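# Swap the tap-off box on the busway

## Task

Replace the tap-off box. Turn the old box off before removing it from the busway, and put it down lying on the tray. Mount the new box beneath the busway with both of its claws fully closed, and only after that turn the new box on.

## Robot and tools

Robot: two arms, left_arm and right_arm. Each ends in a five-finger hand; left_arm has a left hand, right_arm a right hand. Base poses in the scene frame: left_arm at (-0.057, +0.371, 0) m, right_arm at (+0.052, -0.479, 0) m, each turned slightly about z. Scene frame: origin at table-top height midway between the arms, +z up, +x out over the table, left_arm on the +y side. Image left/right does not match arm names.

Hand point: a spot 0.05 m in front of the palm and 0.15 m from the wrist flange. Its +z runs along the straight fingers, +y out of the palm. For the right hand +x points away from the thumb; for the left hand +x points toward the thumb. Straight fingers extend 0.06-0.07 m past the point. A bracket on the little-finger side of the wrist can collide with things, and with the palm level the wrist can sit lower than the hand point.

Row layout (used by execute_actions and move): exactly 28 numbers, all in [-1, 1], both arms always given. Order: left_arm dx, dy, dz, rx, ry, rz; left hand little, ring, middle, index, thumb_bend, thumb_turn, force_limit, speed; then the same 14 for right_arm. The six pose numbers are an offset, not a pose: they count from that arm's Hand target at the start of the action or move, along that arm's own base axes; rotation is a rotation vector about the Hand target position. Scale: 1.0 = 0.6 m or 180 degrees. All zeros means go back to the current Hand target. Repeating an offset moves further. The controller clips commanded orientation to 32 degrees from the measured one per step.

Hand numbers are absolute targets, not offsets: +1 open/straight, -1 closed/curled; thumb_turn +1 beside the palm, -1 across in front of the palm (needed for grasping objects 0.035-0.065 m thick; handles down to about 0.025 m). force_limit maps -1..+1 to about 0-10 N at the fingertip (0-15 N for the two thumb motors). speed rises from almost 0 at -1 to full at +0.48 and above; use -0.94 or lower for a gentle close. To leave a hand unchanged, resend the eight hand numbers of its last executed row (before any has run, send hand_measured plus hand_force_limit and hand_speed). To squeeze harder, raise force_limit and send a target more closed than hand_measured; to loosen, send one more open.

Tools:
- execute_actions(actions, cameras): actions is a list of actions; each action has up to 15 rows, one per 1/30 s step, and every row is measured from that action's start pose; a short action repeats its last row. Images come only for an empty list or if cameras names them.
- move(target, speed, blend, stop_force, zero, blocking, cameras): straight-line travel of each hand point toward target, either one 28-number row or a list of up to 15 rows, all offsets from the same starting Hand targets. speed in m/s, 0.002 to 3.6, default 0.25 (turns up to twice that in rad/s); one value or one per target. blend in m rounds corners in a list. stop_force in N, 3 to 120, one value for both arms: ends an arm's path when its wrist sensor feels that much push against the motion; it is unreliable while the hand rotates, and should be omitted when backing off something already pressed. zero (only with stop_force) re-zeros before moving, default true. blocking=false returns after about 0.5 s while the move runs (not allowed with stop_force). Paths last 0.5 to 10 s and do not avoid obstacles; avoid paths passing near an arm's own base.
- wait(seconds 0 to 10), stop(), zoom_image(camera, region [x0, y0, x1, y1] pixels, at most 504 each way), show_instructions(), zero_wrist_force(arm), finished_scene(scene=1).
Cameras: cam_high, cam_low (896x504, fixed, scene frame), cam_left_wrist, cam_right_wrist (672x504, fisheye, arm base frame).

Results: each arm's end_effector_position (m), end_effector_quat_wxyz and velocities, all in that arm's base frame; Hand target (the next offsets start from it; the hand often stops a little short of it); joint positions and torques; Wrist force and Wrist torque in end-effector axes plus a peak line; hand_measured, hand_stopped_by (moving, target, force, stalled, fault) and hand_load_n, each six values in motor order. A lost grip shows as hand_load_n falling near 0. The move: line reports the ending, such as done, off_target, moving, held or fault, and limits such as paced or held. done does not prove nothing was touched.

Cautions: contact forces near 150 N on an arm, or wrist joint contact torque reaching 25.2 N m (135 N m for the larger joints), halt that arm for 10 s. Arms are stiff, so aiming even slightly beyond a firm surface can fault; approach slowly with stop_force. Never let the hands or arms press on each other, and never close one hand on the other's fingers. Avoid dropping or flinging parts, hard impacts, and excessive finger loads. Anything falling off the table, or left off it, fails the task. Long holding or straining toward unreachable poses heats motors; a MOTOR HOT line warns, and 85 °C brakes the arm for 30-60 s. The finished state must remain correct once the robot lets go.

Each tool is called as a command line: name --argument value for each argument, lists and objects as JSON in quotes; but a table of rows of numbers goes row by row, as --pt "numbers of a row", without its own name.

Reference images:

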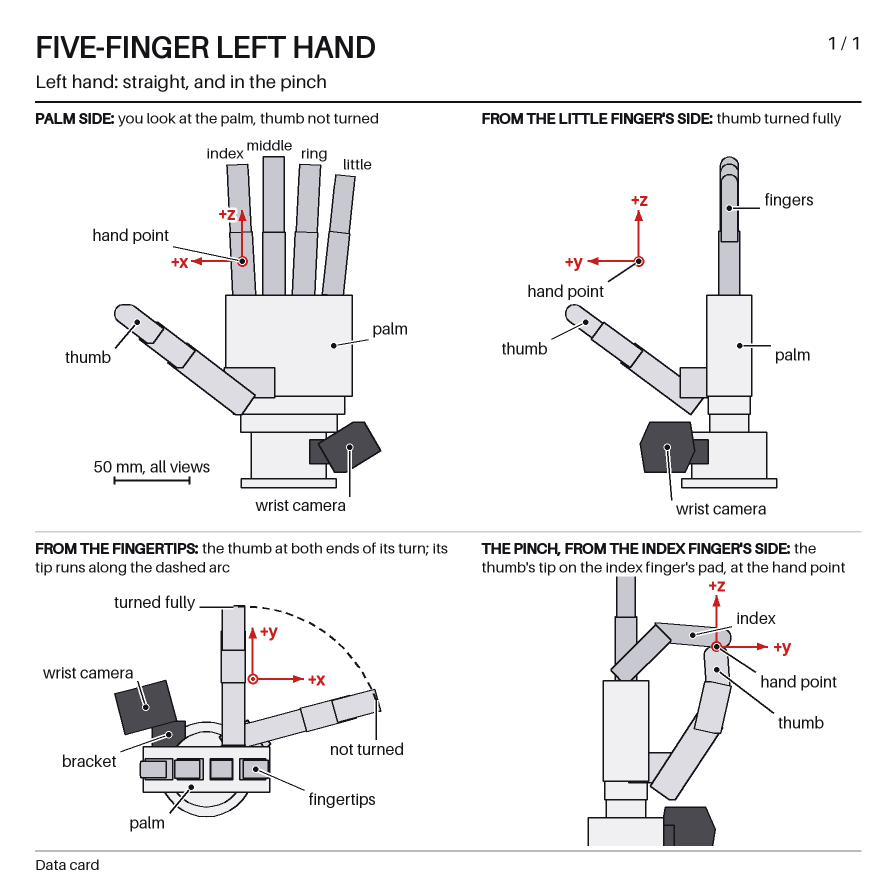

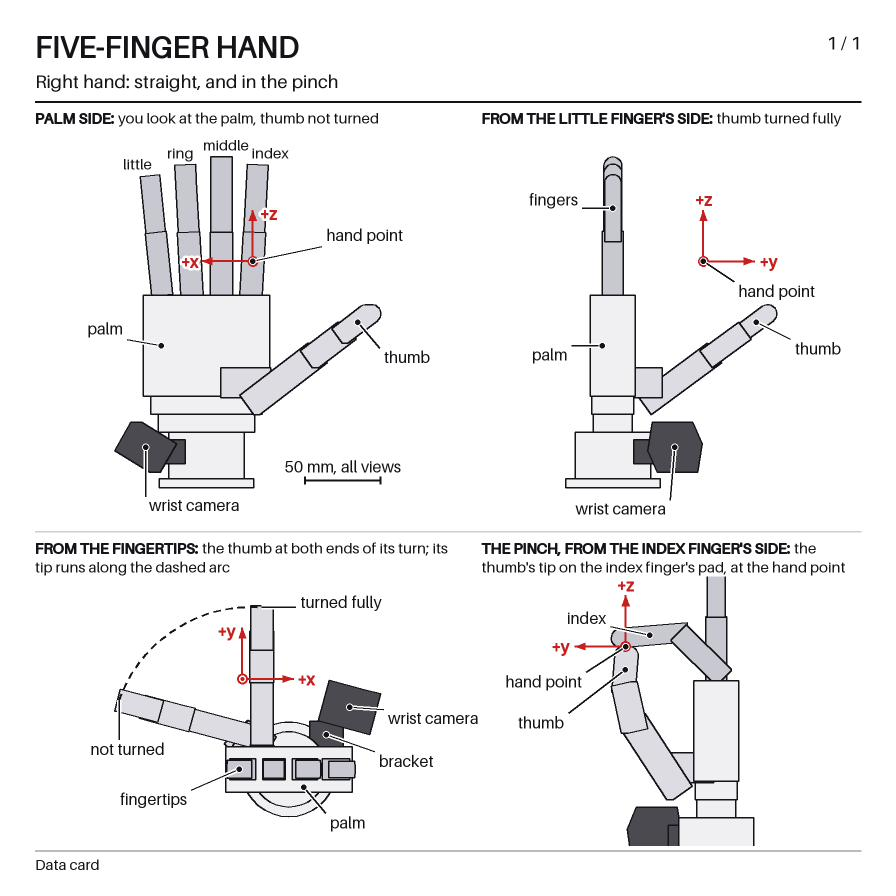

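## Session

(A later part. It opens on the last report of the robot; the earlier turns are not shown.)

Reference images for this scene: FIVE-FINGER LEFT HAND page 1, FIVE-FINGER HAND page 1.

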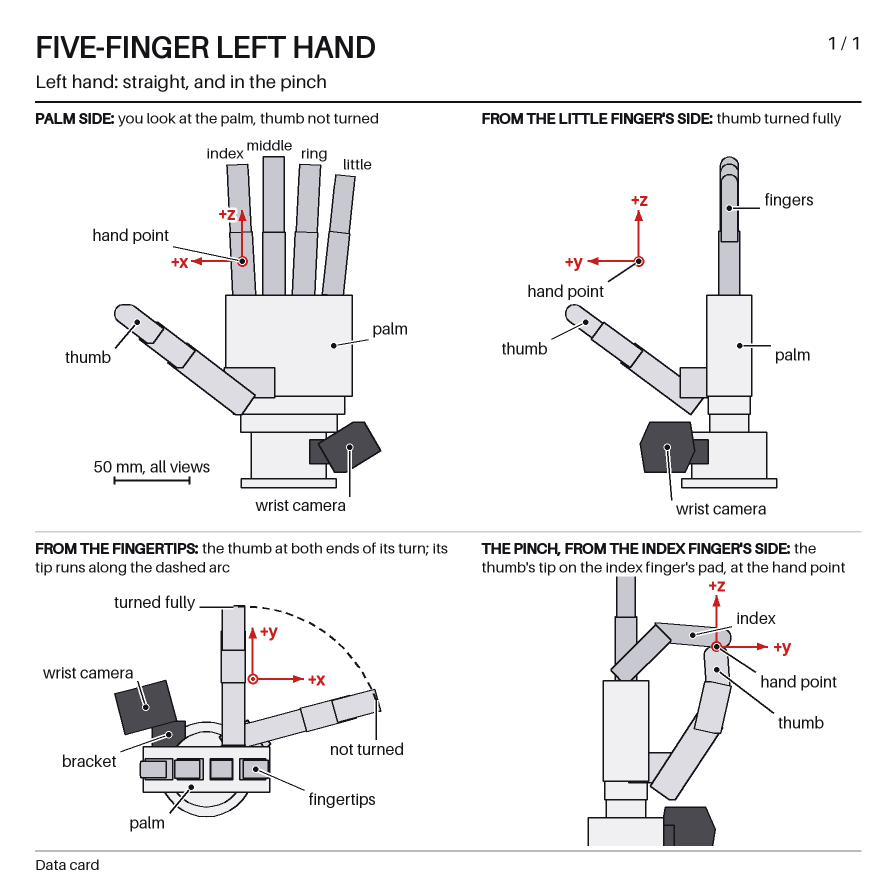

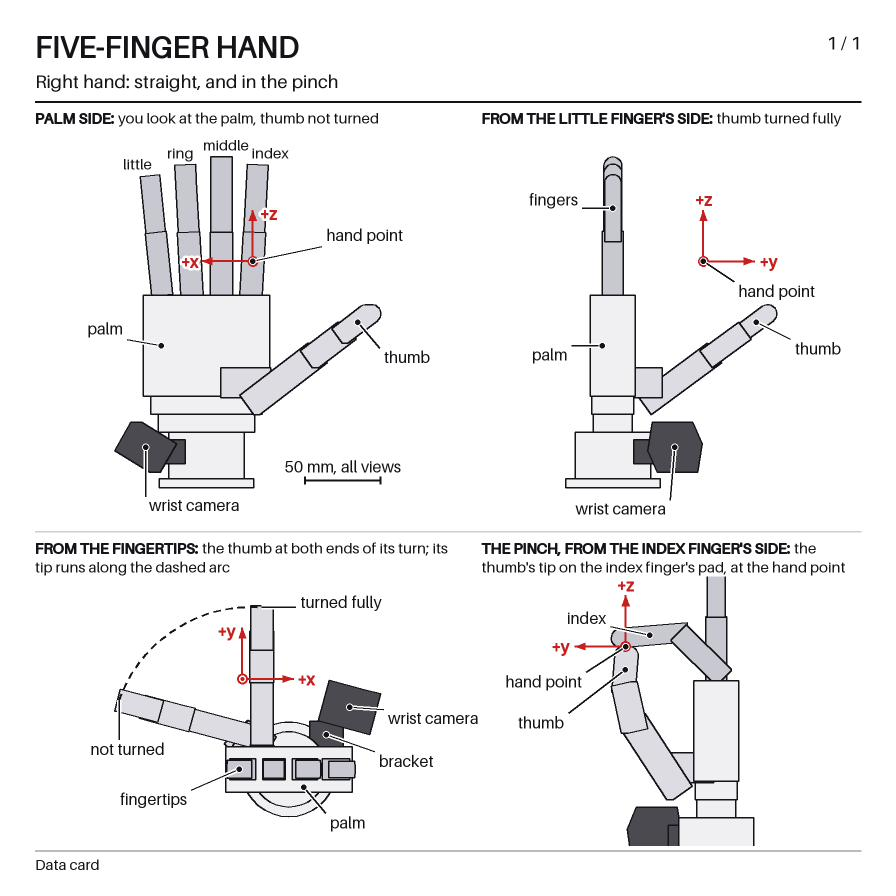

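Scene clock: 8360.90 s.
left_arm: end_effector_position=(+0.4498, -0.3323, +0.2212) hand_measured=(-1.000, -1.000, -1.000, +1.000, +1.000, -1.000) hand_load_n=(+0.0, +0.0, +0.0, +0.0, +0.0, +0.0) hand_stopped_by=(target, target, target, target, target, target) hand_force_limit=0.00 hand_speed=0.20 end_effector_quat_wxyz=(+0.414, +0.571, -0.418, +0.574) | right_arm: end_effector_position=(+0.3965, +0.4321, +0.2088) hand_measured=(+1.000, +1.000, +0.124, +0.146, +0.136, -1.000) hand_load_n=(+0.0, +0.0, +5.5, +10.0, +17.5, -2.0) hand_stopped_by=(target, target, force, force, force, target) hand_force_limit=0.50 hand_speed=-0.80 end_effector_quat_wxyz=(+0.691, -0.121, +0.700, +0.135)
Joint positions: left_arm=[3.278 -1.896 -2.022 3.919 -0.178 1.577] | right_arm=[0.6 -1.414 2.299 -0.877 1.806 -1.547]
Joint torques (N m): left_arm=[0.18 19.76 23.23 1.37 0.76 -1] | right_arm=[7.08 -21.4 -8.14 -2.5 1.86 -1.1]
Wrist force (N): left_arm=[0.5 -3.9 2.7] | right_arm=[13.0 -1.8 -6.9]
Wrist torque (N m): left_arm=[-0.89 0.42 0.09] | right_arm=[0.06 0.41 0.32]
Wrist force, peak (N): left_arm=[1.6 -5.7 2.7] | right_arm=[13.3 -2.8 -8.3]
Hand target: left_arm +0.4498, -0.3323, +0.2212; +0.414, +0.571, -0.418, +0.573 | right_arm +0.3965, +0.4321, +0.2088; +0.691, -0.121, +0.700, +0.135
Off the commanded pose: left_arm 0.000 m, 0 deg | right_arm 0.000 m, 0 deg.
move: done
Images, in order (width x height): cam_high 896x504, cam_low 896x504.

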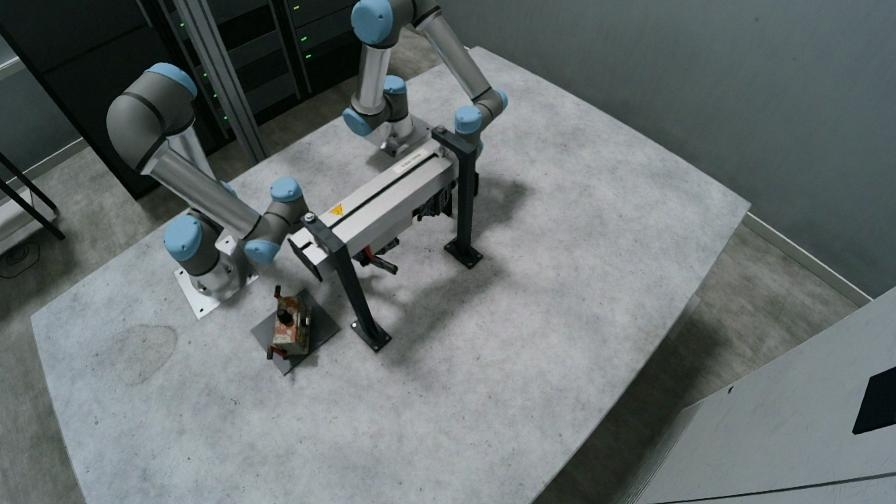

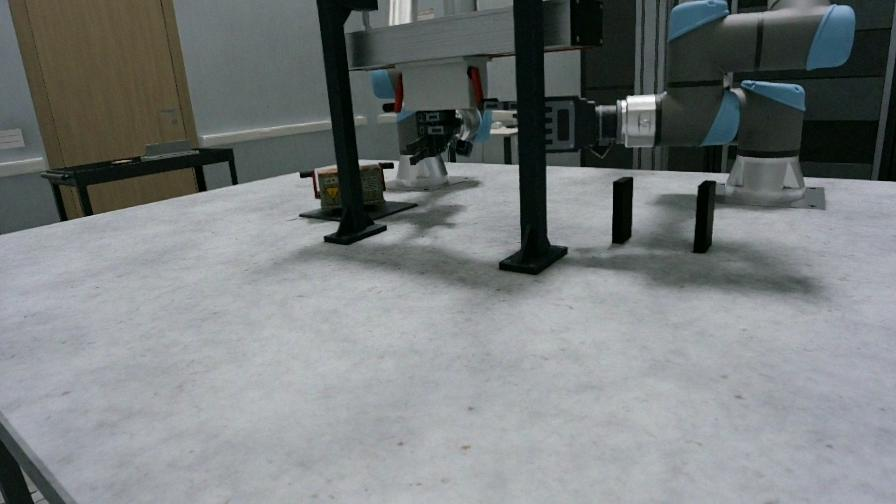

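move --pt "-0.0147 0 0 0 0 0 -1 -1 -1 1 1 -1 0 0.2 0 0 0 0 0 0 1 1 -0.1 -0.2 -0.2 -1 0.5 -0.8" --pt "-0.0288 0 0.0025 0 0 0 -1 -1 -1 1 1 -1 0 0.2 0 0 0 0 0 0 1 1 -0.1 -0.2 -0.2 -1 0.5 -0.8" --pt "-0.0425 0 0.0075 0 0 0 -1 -1 -1 1 1 -1 0 0.2 0 0 0 0 0 0 1 1 -0.1 -0.2 -0.2 -1 0.5 -0.8" --pt "-0.0552 0 0.0147 0 0 0 -1 -1 -1 1 1 -1 0 0.2 0 0 0 0 0 0 1 1 -0.1 -0.2 -0.2 -1 0.5 -0.8" --speed 0.03 --blend 0.003 --cameras '["cam_low","cam_high"]'

zoom_image --camera "cam_low" --region '[430, 50, 530, 130]'

Scene clock: 8375.87 s.
left_arm: end_effector_position=(+0.4166, -0.3323, +0.2300) hand_measured=(-1.000, -1.000, -1.000, +1.000, +1.000, -1.000) hand_load_n=(+0.0, +0.0, +0.0, +0.0, +0.0, -0.5) hand_stopped_by=(target, target, target, target, target, target) hand_force_limit=0.00 hand_speed=0.20 end_effector_quat_wxyz=(+0.414, +0.571, -0.417, +0.573) end_effector_velocity=(+0.002, +0.000, -0.001) end_effector_angular_velocity=(+0.000, +0.002, +0.000) | right_arm: end_effector_position=(+0.3965, +0.4321, +0.2088) hand_measured=(+1.000, +1.000, +0.124, +0.146, +0.136, -1.000) hand_load_n=(+0.0, +0.0, +5.5, +10.0, +18.0, -2.0) hand_stopped_by=(target, target, force, force, force, target) hand_force_limit=0.50 hand_speed=-0.80 end_effector_quat_wxyz=(+0.691, -0.121, +0.700, +0.135)
Joint positions: left_arm=[3.289 -1.814 -2.108 3.922 -0.166 1.577] | right_arm=[0.6 -1.414 2.299 -0.877 1.806 -1.547]
Joint velocities: left_arm=[0 -0.006 0.005 -0.001 0 0] | right_arm=[within noise]
Joint torques (N m): left_arm=[2 17.22 22.42 1.01 0.78 -0.88] | right_arm=[6.83 -21.91 -12.84 -2.41 0.84 -1.11]
Wrist force (N): left_arm=[0.9 -3.5 2.6] | right_arm=[13.0 -1.6 -6.7]
Wrist torque (N m): left_arm=[-0.89 0.38 0.10] | right_arm=[0.10 0.35 0.34]
Wrist force, peak (N): left_arm=[1.6 -5.7 2.8] | right_arm=[13.6 -2.8 -8.0]
Hand target: left_arm +0.4167, -0.3323, +0.2300; +0.414, +0.571, -0.418, +0.573 | right_arm +0.3965, +0.4321, +0.2088; +0.691, -0.121, +0.700, +0.135
Off the commanded pose: left_arm 0.000 m, 0 deg | right_arm 0.000 m, 0 deg.
move: done
Images, in order (width x height): cam_high 896x504, cam_low 896x504.

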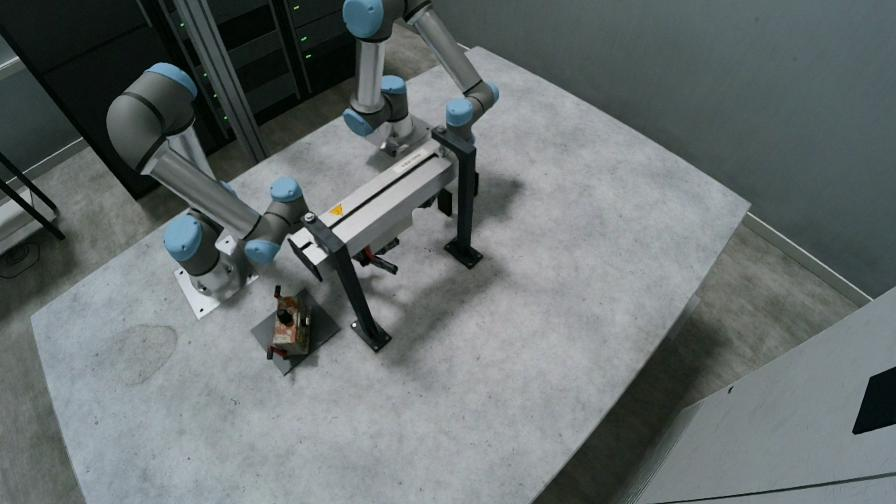

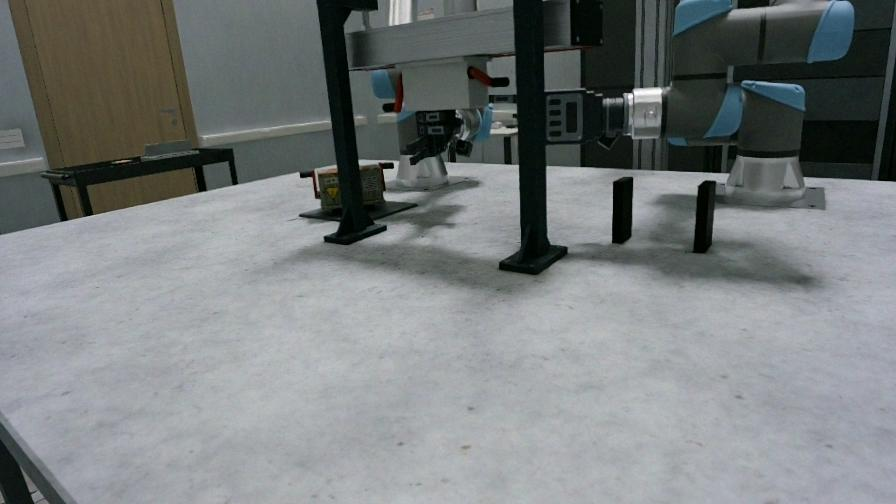

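Scaled by 5.040 from the camera's 896x504 image, which has a finer 1280x720 frame.

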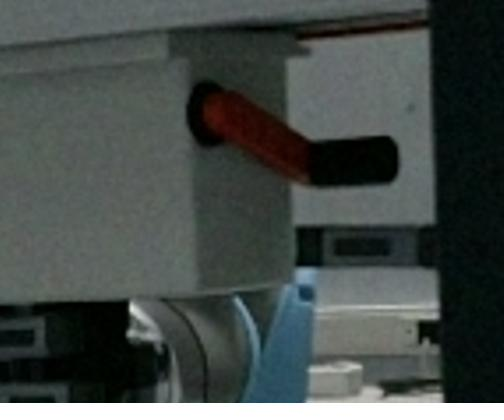

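move --pt "-0.0160 0 0.0148 0 0 0 -1 -1 -1 1 1 -1 0 0.2 0 0 0 0 0 0 1 1 -0.1 -0.2 -0.2 -1 0.5 -0.8" --pt "-0.0277 0 0.0332 0 0 0 -1 -1 -1 1 1 -1 0 0.2 0 0 0 0 0 0 1 1 -0.1 -0.2 -0.2 -1 0.5 -0.8" --speed 0.03 --blend 0.003 --cameras '["cam_low"]'

zoom_image --camera "cam_low" --region '[430, 50, 530, 130]'

Scene clock: 8394.60 s.
left_arm: end_effector_position=(+0.4051, -0.3321, +0.2423) hand_measured=(-1.000, -1.000, -1.000, +1.000, +1.000, -1.000) hand_load_n=(+0.0, +0.0, +0.0, -2.0, +0.0, +0.0) hand_stopped_by=(target, target, target, target, target, target) hand_force_limit=0.00 hand_speed=0.20 end_effector_quat_wxyz=(+0.413, +0.572, -0.416, +0.574) | right_arm: end_effector_position=(+0.3965, +0.4321, +0.2088) hand_measured=(+1.000, +1.000, +0.124, +0.146, +0.136, -1.000) hand_load_n=(+0.0, +0.0, +4.0, +9.0, +21.5, -4.0) hand_stopped_by=(target, target, force, force, force, target) hand_force_limit=0.50 hand_speed=-0.80 end_effector_quat_wxyz=(+0.691, -0.121, +0.700, +0.135)
Joint positions: left_arm=[3.295 -1.765 -2.13 3.895 -0.165 1.576] | right_arm=[0.6 -1.414 2.299 -0.877 1.806 -1.547]
Joint torques (N m): left_arm=[-0.15 23.93 16.34 0.28 -0.04 0.26] | right_arm=[-4.97 -28.16 -16.39 -2.48 2.29 -0.05]
Wrist force (N): left_arm=[-13.5 -1.2 5.5] | right_arm=[9.7 2.3 -7.1]
Wrist torque (N m): left_arm=[-1.09 -0.06 -0.72] | right_arm=[0.15 0.24 0.25]
Wrist force, peak (N): left_arm=[-144.4 -49.5 29.1] | right_arm=[18.2 14.7 3.8]
Hand target: left_arm +0.4051, -0.3321, +0.2423; +0.413, +0.572, -0.416, +0.574 (not the last commanded pose) | right_arm +0.3965, +0.4321, +0.2088; +0.691, -0.121, +0.700, +0.135
Off the commanded pose: left_arm 0.009 m, 0 deg | right_arm 0.000 m, 0 deg.
FORCE FAULT: contact force on the left arm reached its limit, and that arm stopped. The contact can be on any part of that arm, not only on its tool. That arm's remaining commands of this call were not run. That arm is still stopped at the end of this call. That arm stays stopped for about 10 more seconds. Until then a move that you send moves the other arm only, and its call returns only when the move has ended. Once the stop has ended, the next robot result says so. If the stop ends while you think or write, that arm runs what you send next, counted from a new Hand target: where the arm stands when the stop ends. While its stop runs, that arm, its gripper or tool too, takes no new command. Until it ends, the stop uses up actions while you think or wait. An arm that is not stopped still takes commands.
move: fault (left_arm); path passed 1 of 2 targets
Images, in order (width x height): cam_low 896x504.

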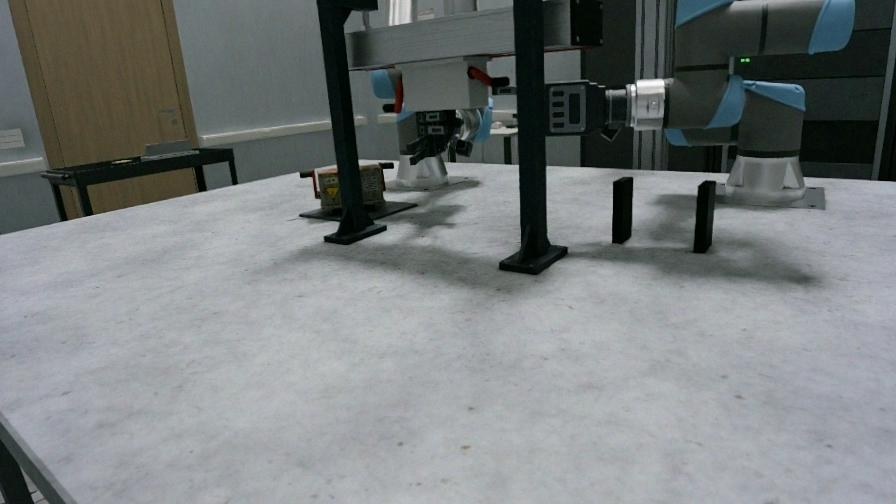

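Scaled by 5.040 from the camera's 896x504 image, which has a finer 1280x720 frame.

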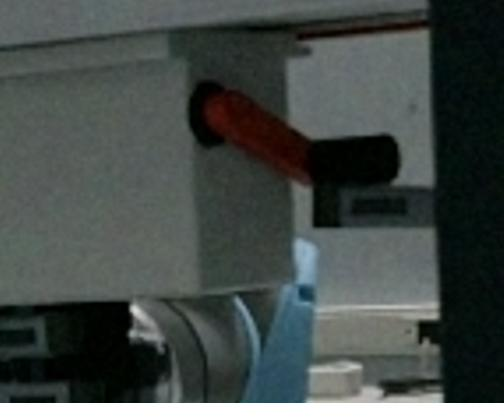

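wait --seconds 9 --cameras '["cam_high"]'

zoom_image --camera "cam_high" --region '[340, 150, 480, 290]'

Scene clock: 8410.77 s.
left_arm: end_effector_position=(+0.4051, -0.3321, +0.2423) hand_measured=(-1.000, -1.000, -1.000, +1.000, +1.000, -1.000) hand_load_n=(+0.0, +0.0, +0.0, -2.0, +0.0, -0.5) hand_stopped_by=(target, target, target, target, target, target) hand_force_limit=0.00 hand_speed=0.20 end_effector_quat_wxyz=(+0.413, +0.572, -0.416, +0.574) | right_arm: end_effector_position=(+0.3965, +0.4321, +0.2088) hand_measured=(+1.000, +1.000, +0.124, +0.146, +0.136, -1.000) hand_load_n=(+0.0, +0.0, +3.5, +9.0, +21.5, -4.5) hand_stopped_by=(target, target, force, force, force, target) hand_force_limit=0.50 hand_speed=-0.80 end_effector_quat_wxyz=(+0.691, -0.121, +0.700, +0.135)
Joint positions: left_arm=[3.295 -1.765 -2.13 3.895 -0.165 1.576] | right_arm=[0.6 -1.414 2.299 -0.877 1.806 -1.547]
Joint torques (N m): left_arm=[-0.96 22.95 17.25 0.29 -0.03 0.31] | right_arm=[-11.7 -33.93 -32.37 -2.61 -0.22 2.29]
Wrist force (N): left_arm=[-13.4 -1.1 5.7] | right_arm=[9.9 2.5 -7.4]
Wrist torque (N m): left_arm=[-1.09 -0.09 -0.71] | right_arm=[0.16 0.23 0.25]
Wrist force, peak (N): left_arm=[-13.9 -1.6 5.9] | right_arm=[10.2 2.5 -7.7]
Hand target: left_arm +0.4051, -0.3321, +0.2423; +0.413, +0.572, -0.416, +0.574 (not the last commanded pose) | right_arm +0.3965, +0.4321, +0.2088; +0.691, -0.121, +0.700, +0.135
Off the commanded pose: left_arm 0.009 m, 0 deg | right_arm 0.000 m, 0 deg.
FORCE FAULT, CONTINUED: the left arm's stop, for the force fault that an earlier result reported, is over. The rest of the stop counts as 19 of the actions that you can send in this scene. During its stop the left arm's controller moved it back a little. That arm's target is now where it stood when the stop ended, not its last command. That arm accepts commands again.
wait: 9.00 s; at rest from the start
Images, in order (width x height): cam_high 896x504.

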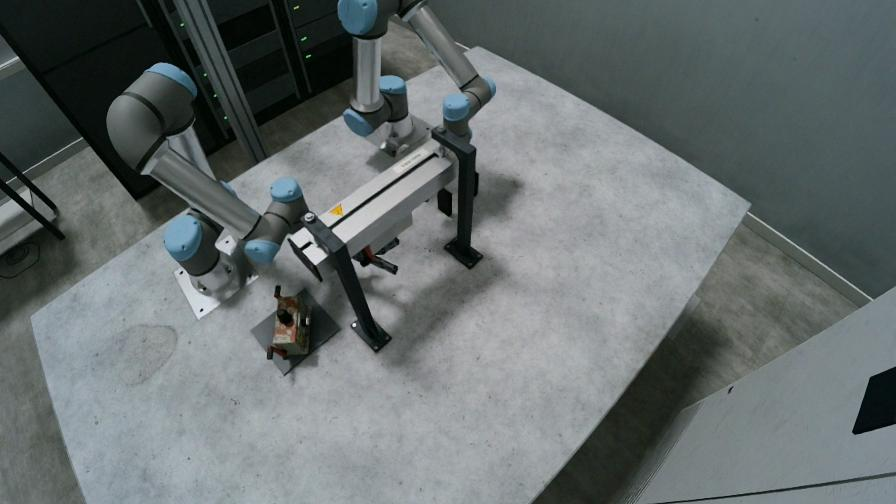

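Scaled by 3.600 from the camera's 896x504 image, which has a finer 1280x720 frame.

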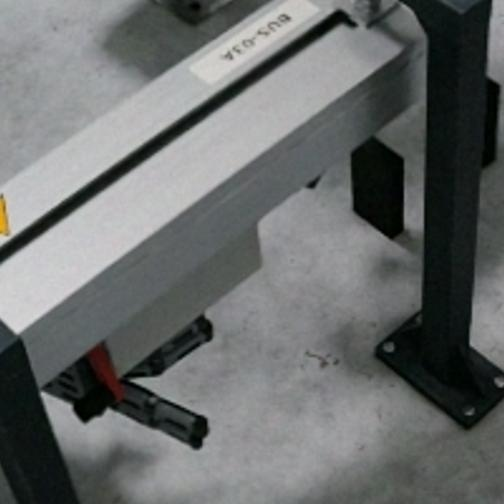

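move --pt "0 0 -0.025 0 0 0 -1 -1 -1 1 1 -1 0 0.2 0 0 0 0 0 0 1 1 -0.1 -0.2 -0.2 -1 0.5 -0.8" --pt "-0.0515 0.1585 -0.01 0 0 0 -1 -1 -1 1 1 -1 0 0.2 0 0 0 0 0 0 1 1 -0.1 -0.2 -0.2 -1 0.5 -0.8" --pt "-0.0 0.26 0.01 0 0 0.1722 -1 -1 -1 1 1 -1 0 0.2 0 0 0 0 0 0 1 1 -0.1 -0.2 -0.2 -1 0.5 -0.8" --pt "0.05 0.33 0.03 0 0 0.3444 -1 -1 -1 1 1 -1 0 0.2 0 0 0 0 0 0 1 1 -0.1 -0.2 -0.2 -1 0.5 -0.8" --speed '[0.05,0.1,0.2,0.2]' --blend '[0.003,0.01,0.02,0]' --cameras '["cam_left_wrist","cam_low"]'

zoom_image --camera "cam_left_wrist" --region '[0, 60, 280, 360]'

Scene clock: 8431.73 s.
left_arm: end_effector_position=(+0.4350, -0.1342, +0.2602) hand_measured=(-1.000, -1.000, -1.000, +1.000, +1.000, -1.000) hand_load_n=(-0.5, +0.0, +0.0, -0.5, +0.0, +0.0) hand_stopped_by=(target, target, target, target, target, target) hand_force_limit=0.00 hand_speed=0.20 end_effector_quat_wxyz=(+0.059, +0.704, -0.062, +0.705) end_effector_velocity=(+0.001, +0.002, +0.000) end_effector_angular_velocity=(-0.001, +0.002, +0.006) | right_arm: end_effector_position=(+0.3965, +0.4321, +0.2088) hand_measured=(+1.000, +1.000, +0.124, +0.146, +0.136, -1.000) hand_load_n=(+0.0, +0.0, +5.0, +9.5, +20.0, -5.0) hand_stopped_by=(target, target, force, force, force, target) hand_force_limit=0.50 hand_speed=-0.80 end_effector_quat_wxyz=(+0.691, -0.121, +0.700, +0.135)
Joint positions: left_arm=[3.705 -1.152 -2.589 3.741 -0.836 1.576] | right_arm=[0.6 -1.414 2.299 -0.877 1.806 -1.547]
Joint velocities: left_arm=[0 -0.001 0.001 -0.001 -0.006 0] | right_arm=[within noise]
Joint torques (N m): left_arm=[-2.95 0.16 25.88 4.05 -2.37 -0.61] | right_arm=[7.57 -19.02 -26.83 -2.49 -0.72 -1.1]
Wrist force (N): left_arm=[-1.5 -5.9 0.6] | right_arm=[8.2 -2.0 -6.8]
Wrist torque (N m): left_arm=[-1.13 0.67 -0.05] | right_arm=[0.20 0.16 0.16]
Wrist force, peak (N): left_arm=[-13.9 -1.1 5.9] | right_arm=[10.2 2.7 -7.6]
Hand target: left_arm +0.4351, -0.1341, +0.2603; +0.059, +0.704, -0.062, +0.705 | right_arm +0.3965, +0.4321, +0.2088; +0.691, -0.121, +0.700, +0.135
Off the commanded pose: left_arm 0.000 m, 0 deg | right_arm 0.000 m, 0 deg.
move: done
camera_calibration:
cam_left_wrist: T_world_to_cam=[[0.174029, 0.952968, 0.248124, -0.0132187], [-0.603609, -0.0958521, 0.791497, 0.0307053], [0.778055, -0.287514, 0.558539, -0.408398], [0, 0, 0, 1]] pos_world=[0.338591, -0.10188, 0.207083]
Images, in order (width x height): cam_low 896x504, cam_left_wrist 672x504.

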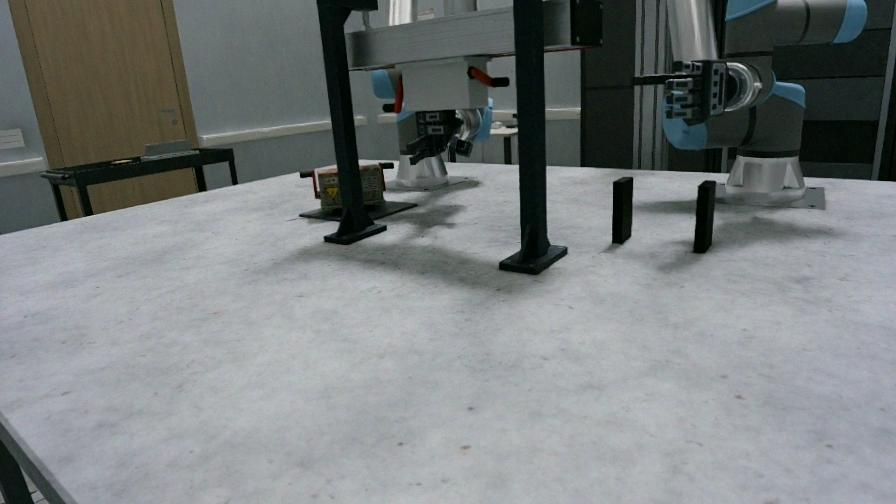

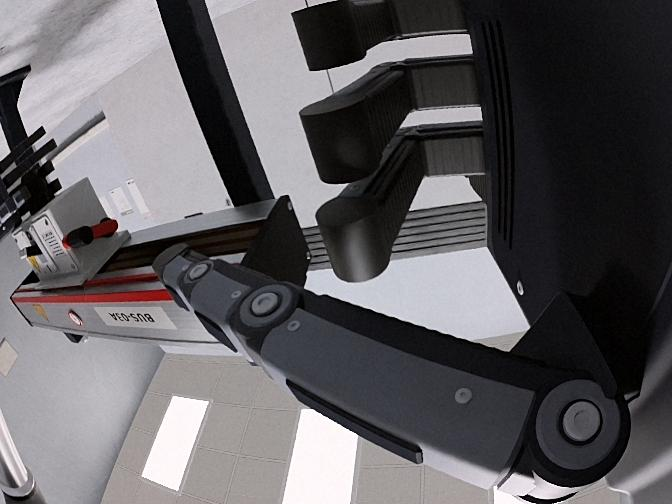

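Scaled by 1.680 from the camera's 672x504 image, which has a finer 960x720 frame.

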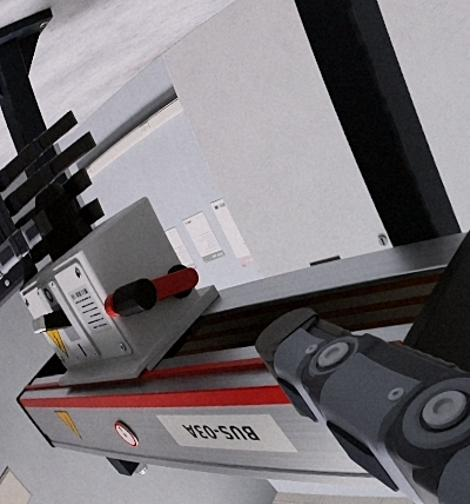

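zoom_image --camera "cam_left_wrist" --region '[10, 160, 150, 300]'

Scaled by 3.600 from the camera's 672x504 image, which has a finer 960x720 frame.

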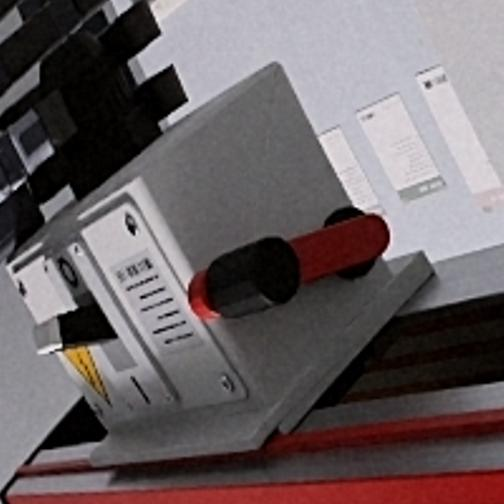

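move --pt "0 0 0 0 0 0 -1 -1 -1 1 1 -1 0 0.2 0 0 -0.0015 0 0 0 1 1 -0.1 -0.2 0.2 -1 0.5 -0.8" --speed 0.01 --cameras '["cam_left_wrist","cam_low","cam_right_wrist"]'

zoom_image --camera "cam_low" --region '[380, 30, 510, 130]'

Scene clock: 8465.63 s.
left_arm: end_effector_position=(+0.4351, -0.1341, +0.2603) hand_measured=(-1.000, -1.000, -1.000, +1.000, +1.000, -1.000) hand_load_n=(+0.0, +0.0, +0.0, +0.0, +0.0, +0.0) hand_stopped_by=(target, target, target, target, target, target) hand_force_limit=0.00 hand_speed=0.20 end_effector_quat_wxyz=(+0.059, +0.704, -0.062, +0.705) | right_arm: end_effector_position=(+0.3965, +0.4321, +0.2079) hand_measured=(+1.000, +1.000, +0.124, +0.146, +0.200, -1.000) hand_load_n=(+0.0, +0.0, +0.0, +2.5, +0.0, +0.0) hand_stopped_by=(target, target, force, force, target, target) hand_force_limit=0.50 hand_speed=-0.80 end_effector_quat_wxyz=(+0.691, -0.121, +0.700, +0.135)
Joint positions: left_arm=[3.705 -1.152 -2.589 3.741 -0.836 1.576] | right_arm=[0.6 -1.411 2.3 -0.88 1.806 -1.547]
Joint torques (N m): left_arm=[-6.59 5.02 26.22 3.96 -0.77 -0.75] | right_arm=[7.84 -16.85 0.65 -2.3 -0.91 -1.21]
Wrist force (N): left_arm=[-1.5 -5.6 0.4] | right_arm=[1.4 -2.7 -4.5]
Wrist torque (N m): left_arm=[-1.08 0.65 -0.06] | right_arm=[0.14 0.05 0.11]
Wrist force, peak (N): left_arm=[-1.5 -6.0 0.6] | right_arm=[7.1 -1.9 -8.4]
Hand target: left_arm +0.4351, -0.1341, +0.2603; +0.059, +0.704, -0.062, +0.705 | right_arm +0.3965, +0.4321, +0.2079; +0.691, -0.121, +0.700, +0.135
Off the commanded pose: left_arm 0.000 m, 0 deg | right_arm 0.000 m, 0 deg.
move: done
camera_calibration:
cam_left_wrist: T_world_to_cam=[[0.173737, 0.953007, 0.248181, -0.0131519], [-0.603587, -0.0960816, 0.791487, 0.0305972], [0.778138, -0.287309, 0.55853, -0.408459], [0, 0, 0, 1]] pos_world=[0.33859, -0.10188, 0.207183]
cam_right_wrist: T_world_to_cam=[[-0.334233, 0.909563, -0.246947, -0.210769], [-0.433257, 0.084413, 0.897309, -0.0293474], [0.837005, 0.406902, 0.365861, -0.474676], [0, 0, 0, 1]] pos_world=[0.314145, 0.387332, 0.14795]
Images, in order (width x height): cam_low 896x504, cam_left_wrist 672x504, cam_right_wrist 672x504.

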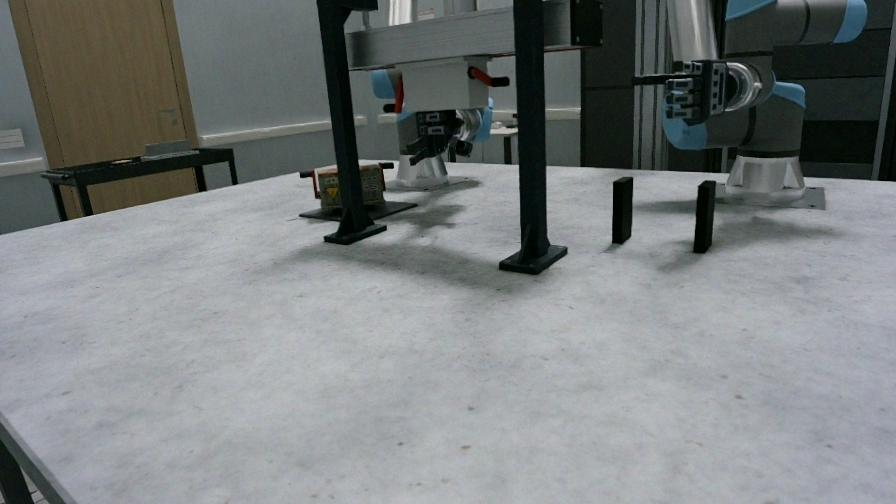

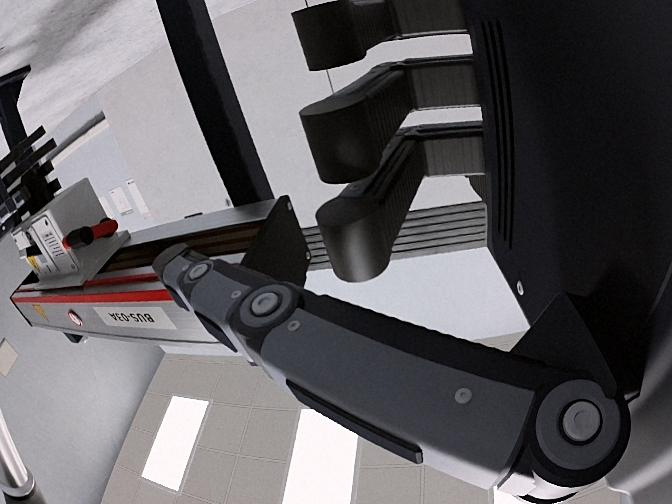

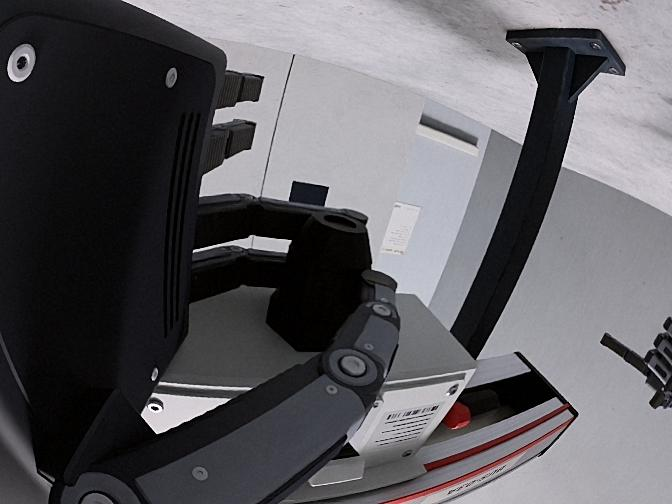

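Scaled by 3.877 from the camera's 896x504 image, which has a finer 1280x720 frame.

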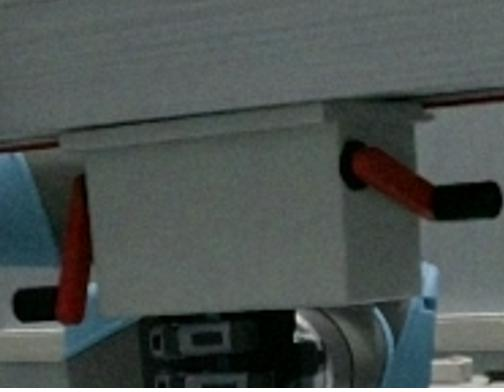

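move --pt "0 0 0 0 0 0 -1 -1 -1 1 1 -1 0 0.2 0 0 0 0 0 0 1 1 0.9 0.9 0.6 -1 0.5 -0.4" --pt "0 0 0 0 0 0 -1 -1 -1 1 1 -1 0 0.2 0 0 -0.0083 0 0 0 1 1 0.9 0.9 0.6 -1 0.5 -0.4" --pt "0 0 0 0 0 0 -1 -1 -1 1 1 -1 0 0.2 -0.155 -0.0600 -0.0083 0 0 0 1 1 0.9 0.9 0.6 -1 0.5 -0.4" --speed '[0.02,0.02,0.06]' --cameras '["cam_left_wrist","cam_low","cam_right_wrist"]'

zoom_image --camera "cam_low" --region '[380, 30, 510, 130]'

zoom_image --camera "cam_right_wrist" --region '[130, 180, 560, 504]'

Scene clock: 8479.73 s.
left_arm: end_effector_position=(+0.4351, -0.1341, +0.2603) hand_measured=(-1.000, -1.000, -1.000, +1.000, +1.000, -1.000) hand_load_n=(+0.0, +0.0, +0.0, +0.0, +0.0, +0.0) hand_stopped_by=(target, target, target, target, target, target) hand_force_limit=0.00 hand_speed=0.20 end_effector_quat_wxyz=(+0.059, +0.704, -0.062, +0.705) | right_arm: end_effector_position=(+0.3034, +0.3961, +0.2029) hand_measured=(+1.000, +1.000, +0.900, +0.900, +0.600, -1.000) hand_load_n=(+0.0, +0.0, +0.0, +0.0, +0.0, +0.0) hand_stopped_by=(target, target, target, target, target, target) hand_force_limit=0.50 hand_speed=-0.40 end_effector_quat_wxyz=(+0.691, -0.121, +0.700, +0.135)
Joint positions: left_arm=[3.705 -1.152 -2.589 3.741 -0.836 1.576] | right_arm=[0.702 -1.574 2.507 -0.923 1.908 -1.546]
Joint torques (N m): left_arm=[8.42 5.04 21.92 4.03 1.89 -0.72] | right_arm=[-8.46 -6.91 -29.12 0.73 -1.53 1.71]
Wrist force (N): left_arm=[-1.4 -5.5 0.4] | right_arm=[3.1 -1.7 -7.0]
Wrist torque (N m): left_arm=[-1.07 0.64 -0.06] | right_arm=[0.21 0.08 0.09]
Wrist force, peak (N): left_arm=[-1.3 -6.1 0.4] | right_arm=[3.2 -1.6 -7.6]
Hand target: left_arm +0.4351, -0.1341, +0.2603; +0.059, +0.704, -0.062, +0.705 | right_arm +0.3035, +0.3961, +0.2029; +0.691, -0.121, +0.700, +0.135
Off the commanded pose: left_arm 0.000 m, 0 deg | right_arm 0.000 m, 0 deg.
move: done
camera_calibration:
cam_left_wrist: T_world_to_cam=[[0.173794, 0.953016, 0.248105, -0.0131548], [-0.60357, -0.0959914, 0.791511, 0.0305957], [0.778138, -0.287309, 0.558529, -0.408459], [0, 0, 0, 1]] pos_world=[0.338591, -0.10188, 0.207183]
cam_right_wrist: T_world_to_cam=[[-0.334236, 0.909569, -0.246922, -0.210282], [-0.433138, 0.084445, 0.897363, -0.0620616], [0.837065, 0.406882, 0.365744, -0.380269], [0, 0, 0, 1]] pos_world=[0.221145, 0.351232, 0.14285]
Images, in order (width x height): cam_low 896x504, cam_left_wrist 672x504, cam_right_wrist 672x504.

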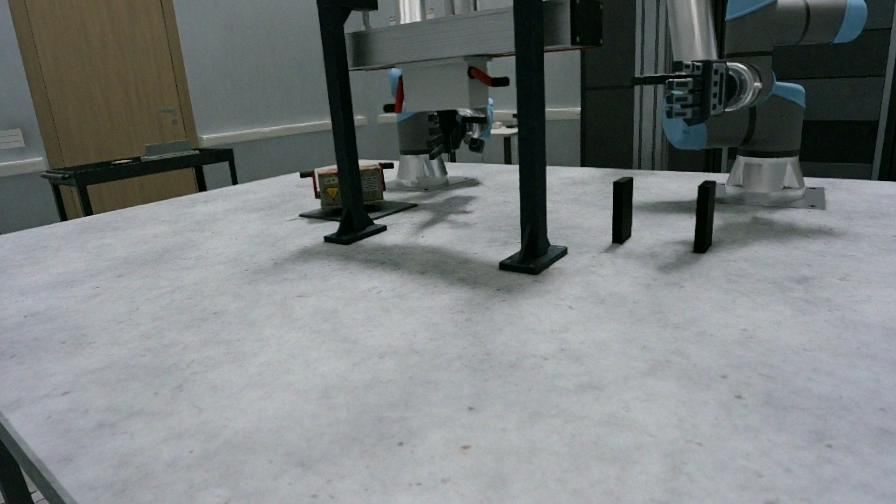

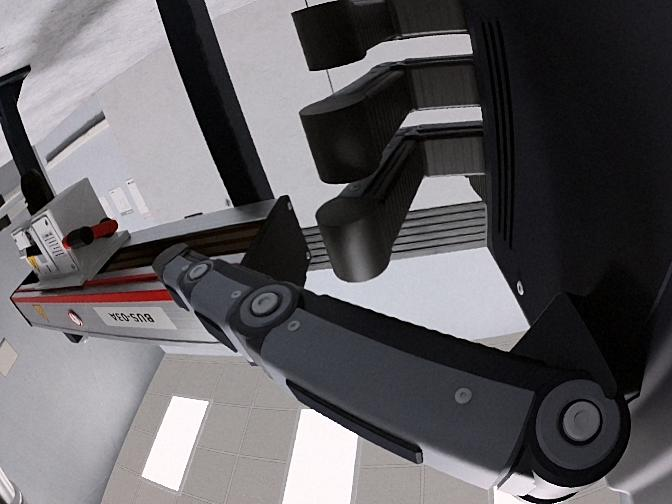

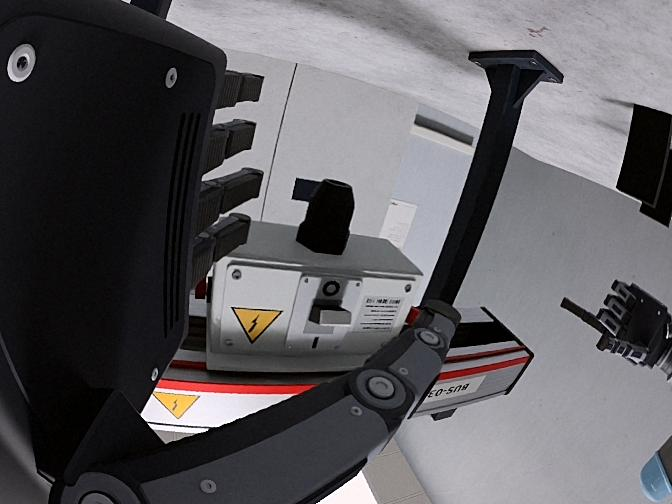

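Scaled by 3.877 from the camera's 896x504 image, which has a finer 1280x720 frame.

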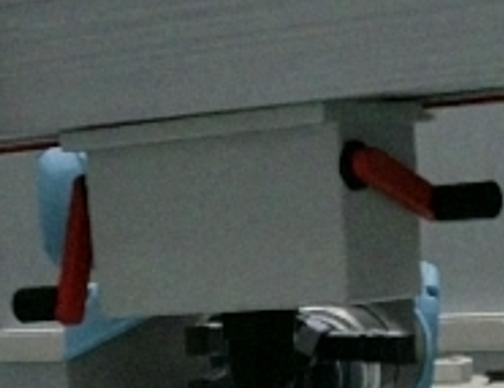

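Scaled by 1.172 from the camera's 672x504 image, which has a finer 960x720 frame.

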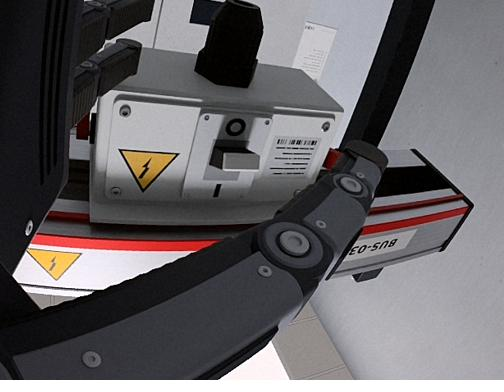

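move --pt "0 0 0 0 0 0 -1 -1 -1 1 1 -1 0 0.2 0.0100 -0.2100 0.0452 -0.0014 -0.0036 0.1421 -1 -1 -1 1 1 -1 0 0.2" --pt "0 0 0 0 0 0 -1 -1 -1 1 1 -1 0 0.2 0.0810 -0.4022 0.0702 -0.0028 -0.0072 0.2842 -1 -1 -1 1 1 -1 0 0.2" --speed 0.15 --blend '[0.02,0]' --cameras '["cam_low","cam_high","cam_right_wrist","cam_left_wrist"]'

Scene clock: 8540.43 s.
left_arm: end_effector_position=(+0.4351, -0.1341, +0.2603) hand_measured=(-1.000, -1.000, -1.000, +1.000, +1.000, -1.000) hand_load_n=(+0.0, +0.0, +0.0, +0.0, +0.0, +0.0) hand_stopped_by=(target, target, target, target, target, target) hand_force_limit=0.00 hand_speed=0.20 end_effector_quat_wxyz=(+0.059, +0.704, -0.062, +0.705) | right_arm: end_effector_position=(+0.3521, +0.1549, +0.2451) hand_measured=(-1.000, -1.000, -1.000, +1.000, +1.000, -1.000) hand_load_n=(+0.0, +0.0, +0.0, +0.0, +0.0, +0.0) hand_stopped_by=(target, target, target, target, target, target) hand_force_limit=0.00 hand_speed=0.20 end_effector_quat_wxyz=(+0.572, -0.416, +0.572, +0.416)
Joint positions: left_arm=[3.705 -1.152 -2.589 3.741 -0.836 1.576] | right_arm=[-0.691 -1.48 2.247 -0.765 -0.377 -1.572]
Joint torques (N m): left_arm=[8.24 5.04 18.1 3.97 2.07 -0.73] | right_arm=[8.92 -11.28 -22.9 -1.69 -1.49 1.92]
Wrist force (N): left_arm=[-1.3 -5.7 0.3] | right_arm=[3.2 -1.6 -6.9]
Wrist torque (N m): left_arm=[-1.08 0.62 -0.05] | right_arm=[0.19 0.03 0.21]
Wrist force, peak (N): left_arm=[-1.2 -6.1 0.6] | right_arm=[3.1 -2.4 -7.3]
Hand target: left_arm +0.4351, -0.1341, +0.2603; +0.059, +0.704, -0.062, +0.705 | right_arm +0.3521, +0.1548, +0.2451; +0.572, -0.416, +0.572, +0.416
Off the commanded pose: left_arm 0.000 m, 0 deg | right_arm 0.000 m, 0 deg.
move: done
camera_calibration:
cam_left_wrist: T_world_to_cam=[[0.173794, 0.953016, 0.248105, -0.0131548], [-0.60357, -0.0959914, 0.791511, 0.0305957], [0.778138, -0.287309, 0.558529, -0.408459], [0, 0, 0, 1]] pos_world=[0.338591, -0.10188, 0.207183]
cam_right_wrist: T_world_to_cam=[[-0.911965, 0.310832, -0.267774, 0.337084], [-0.358403, -0.285946, 0.888697, -0.0253223], [0.199667, 0.906432, 0.372176, -0.192835], [0, 0, 0, 1]] pos_world=[0.336836, 0.0627743, 0.184535]

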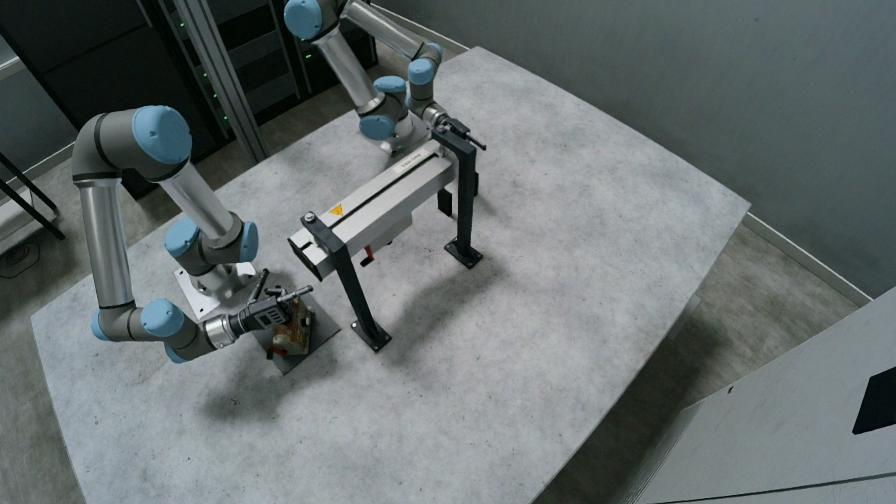

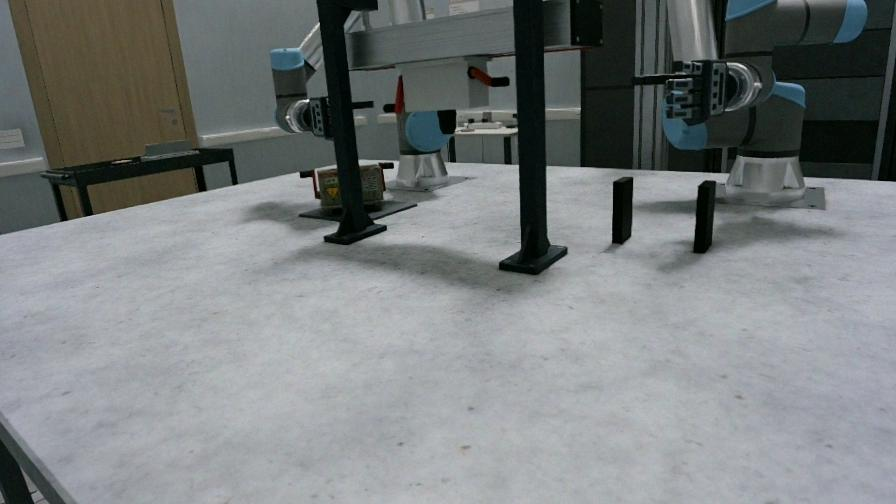

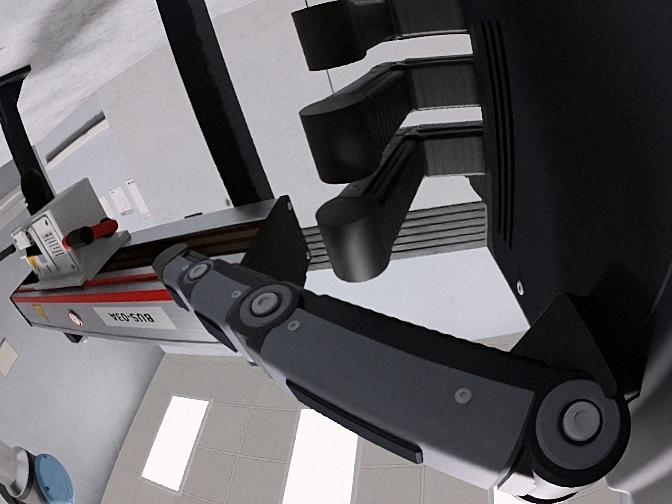

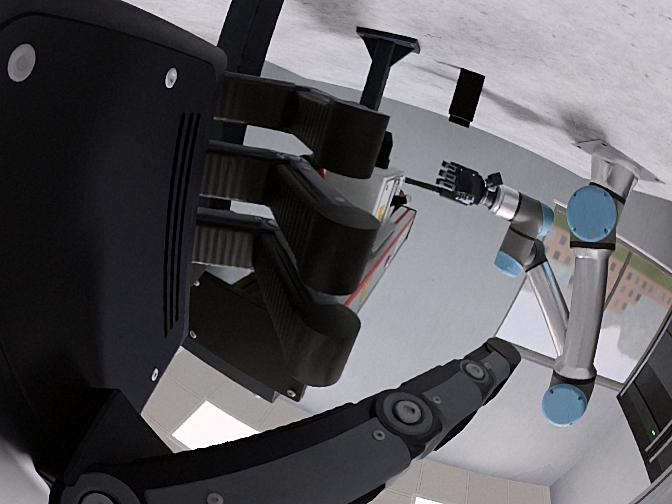

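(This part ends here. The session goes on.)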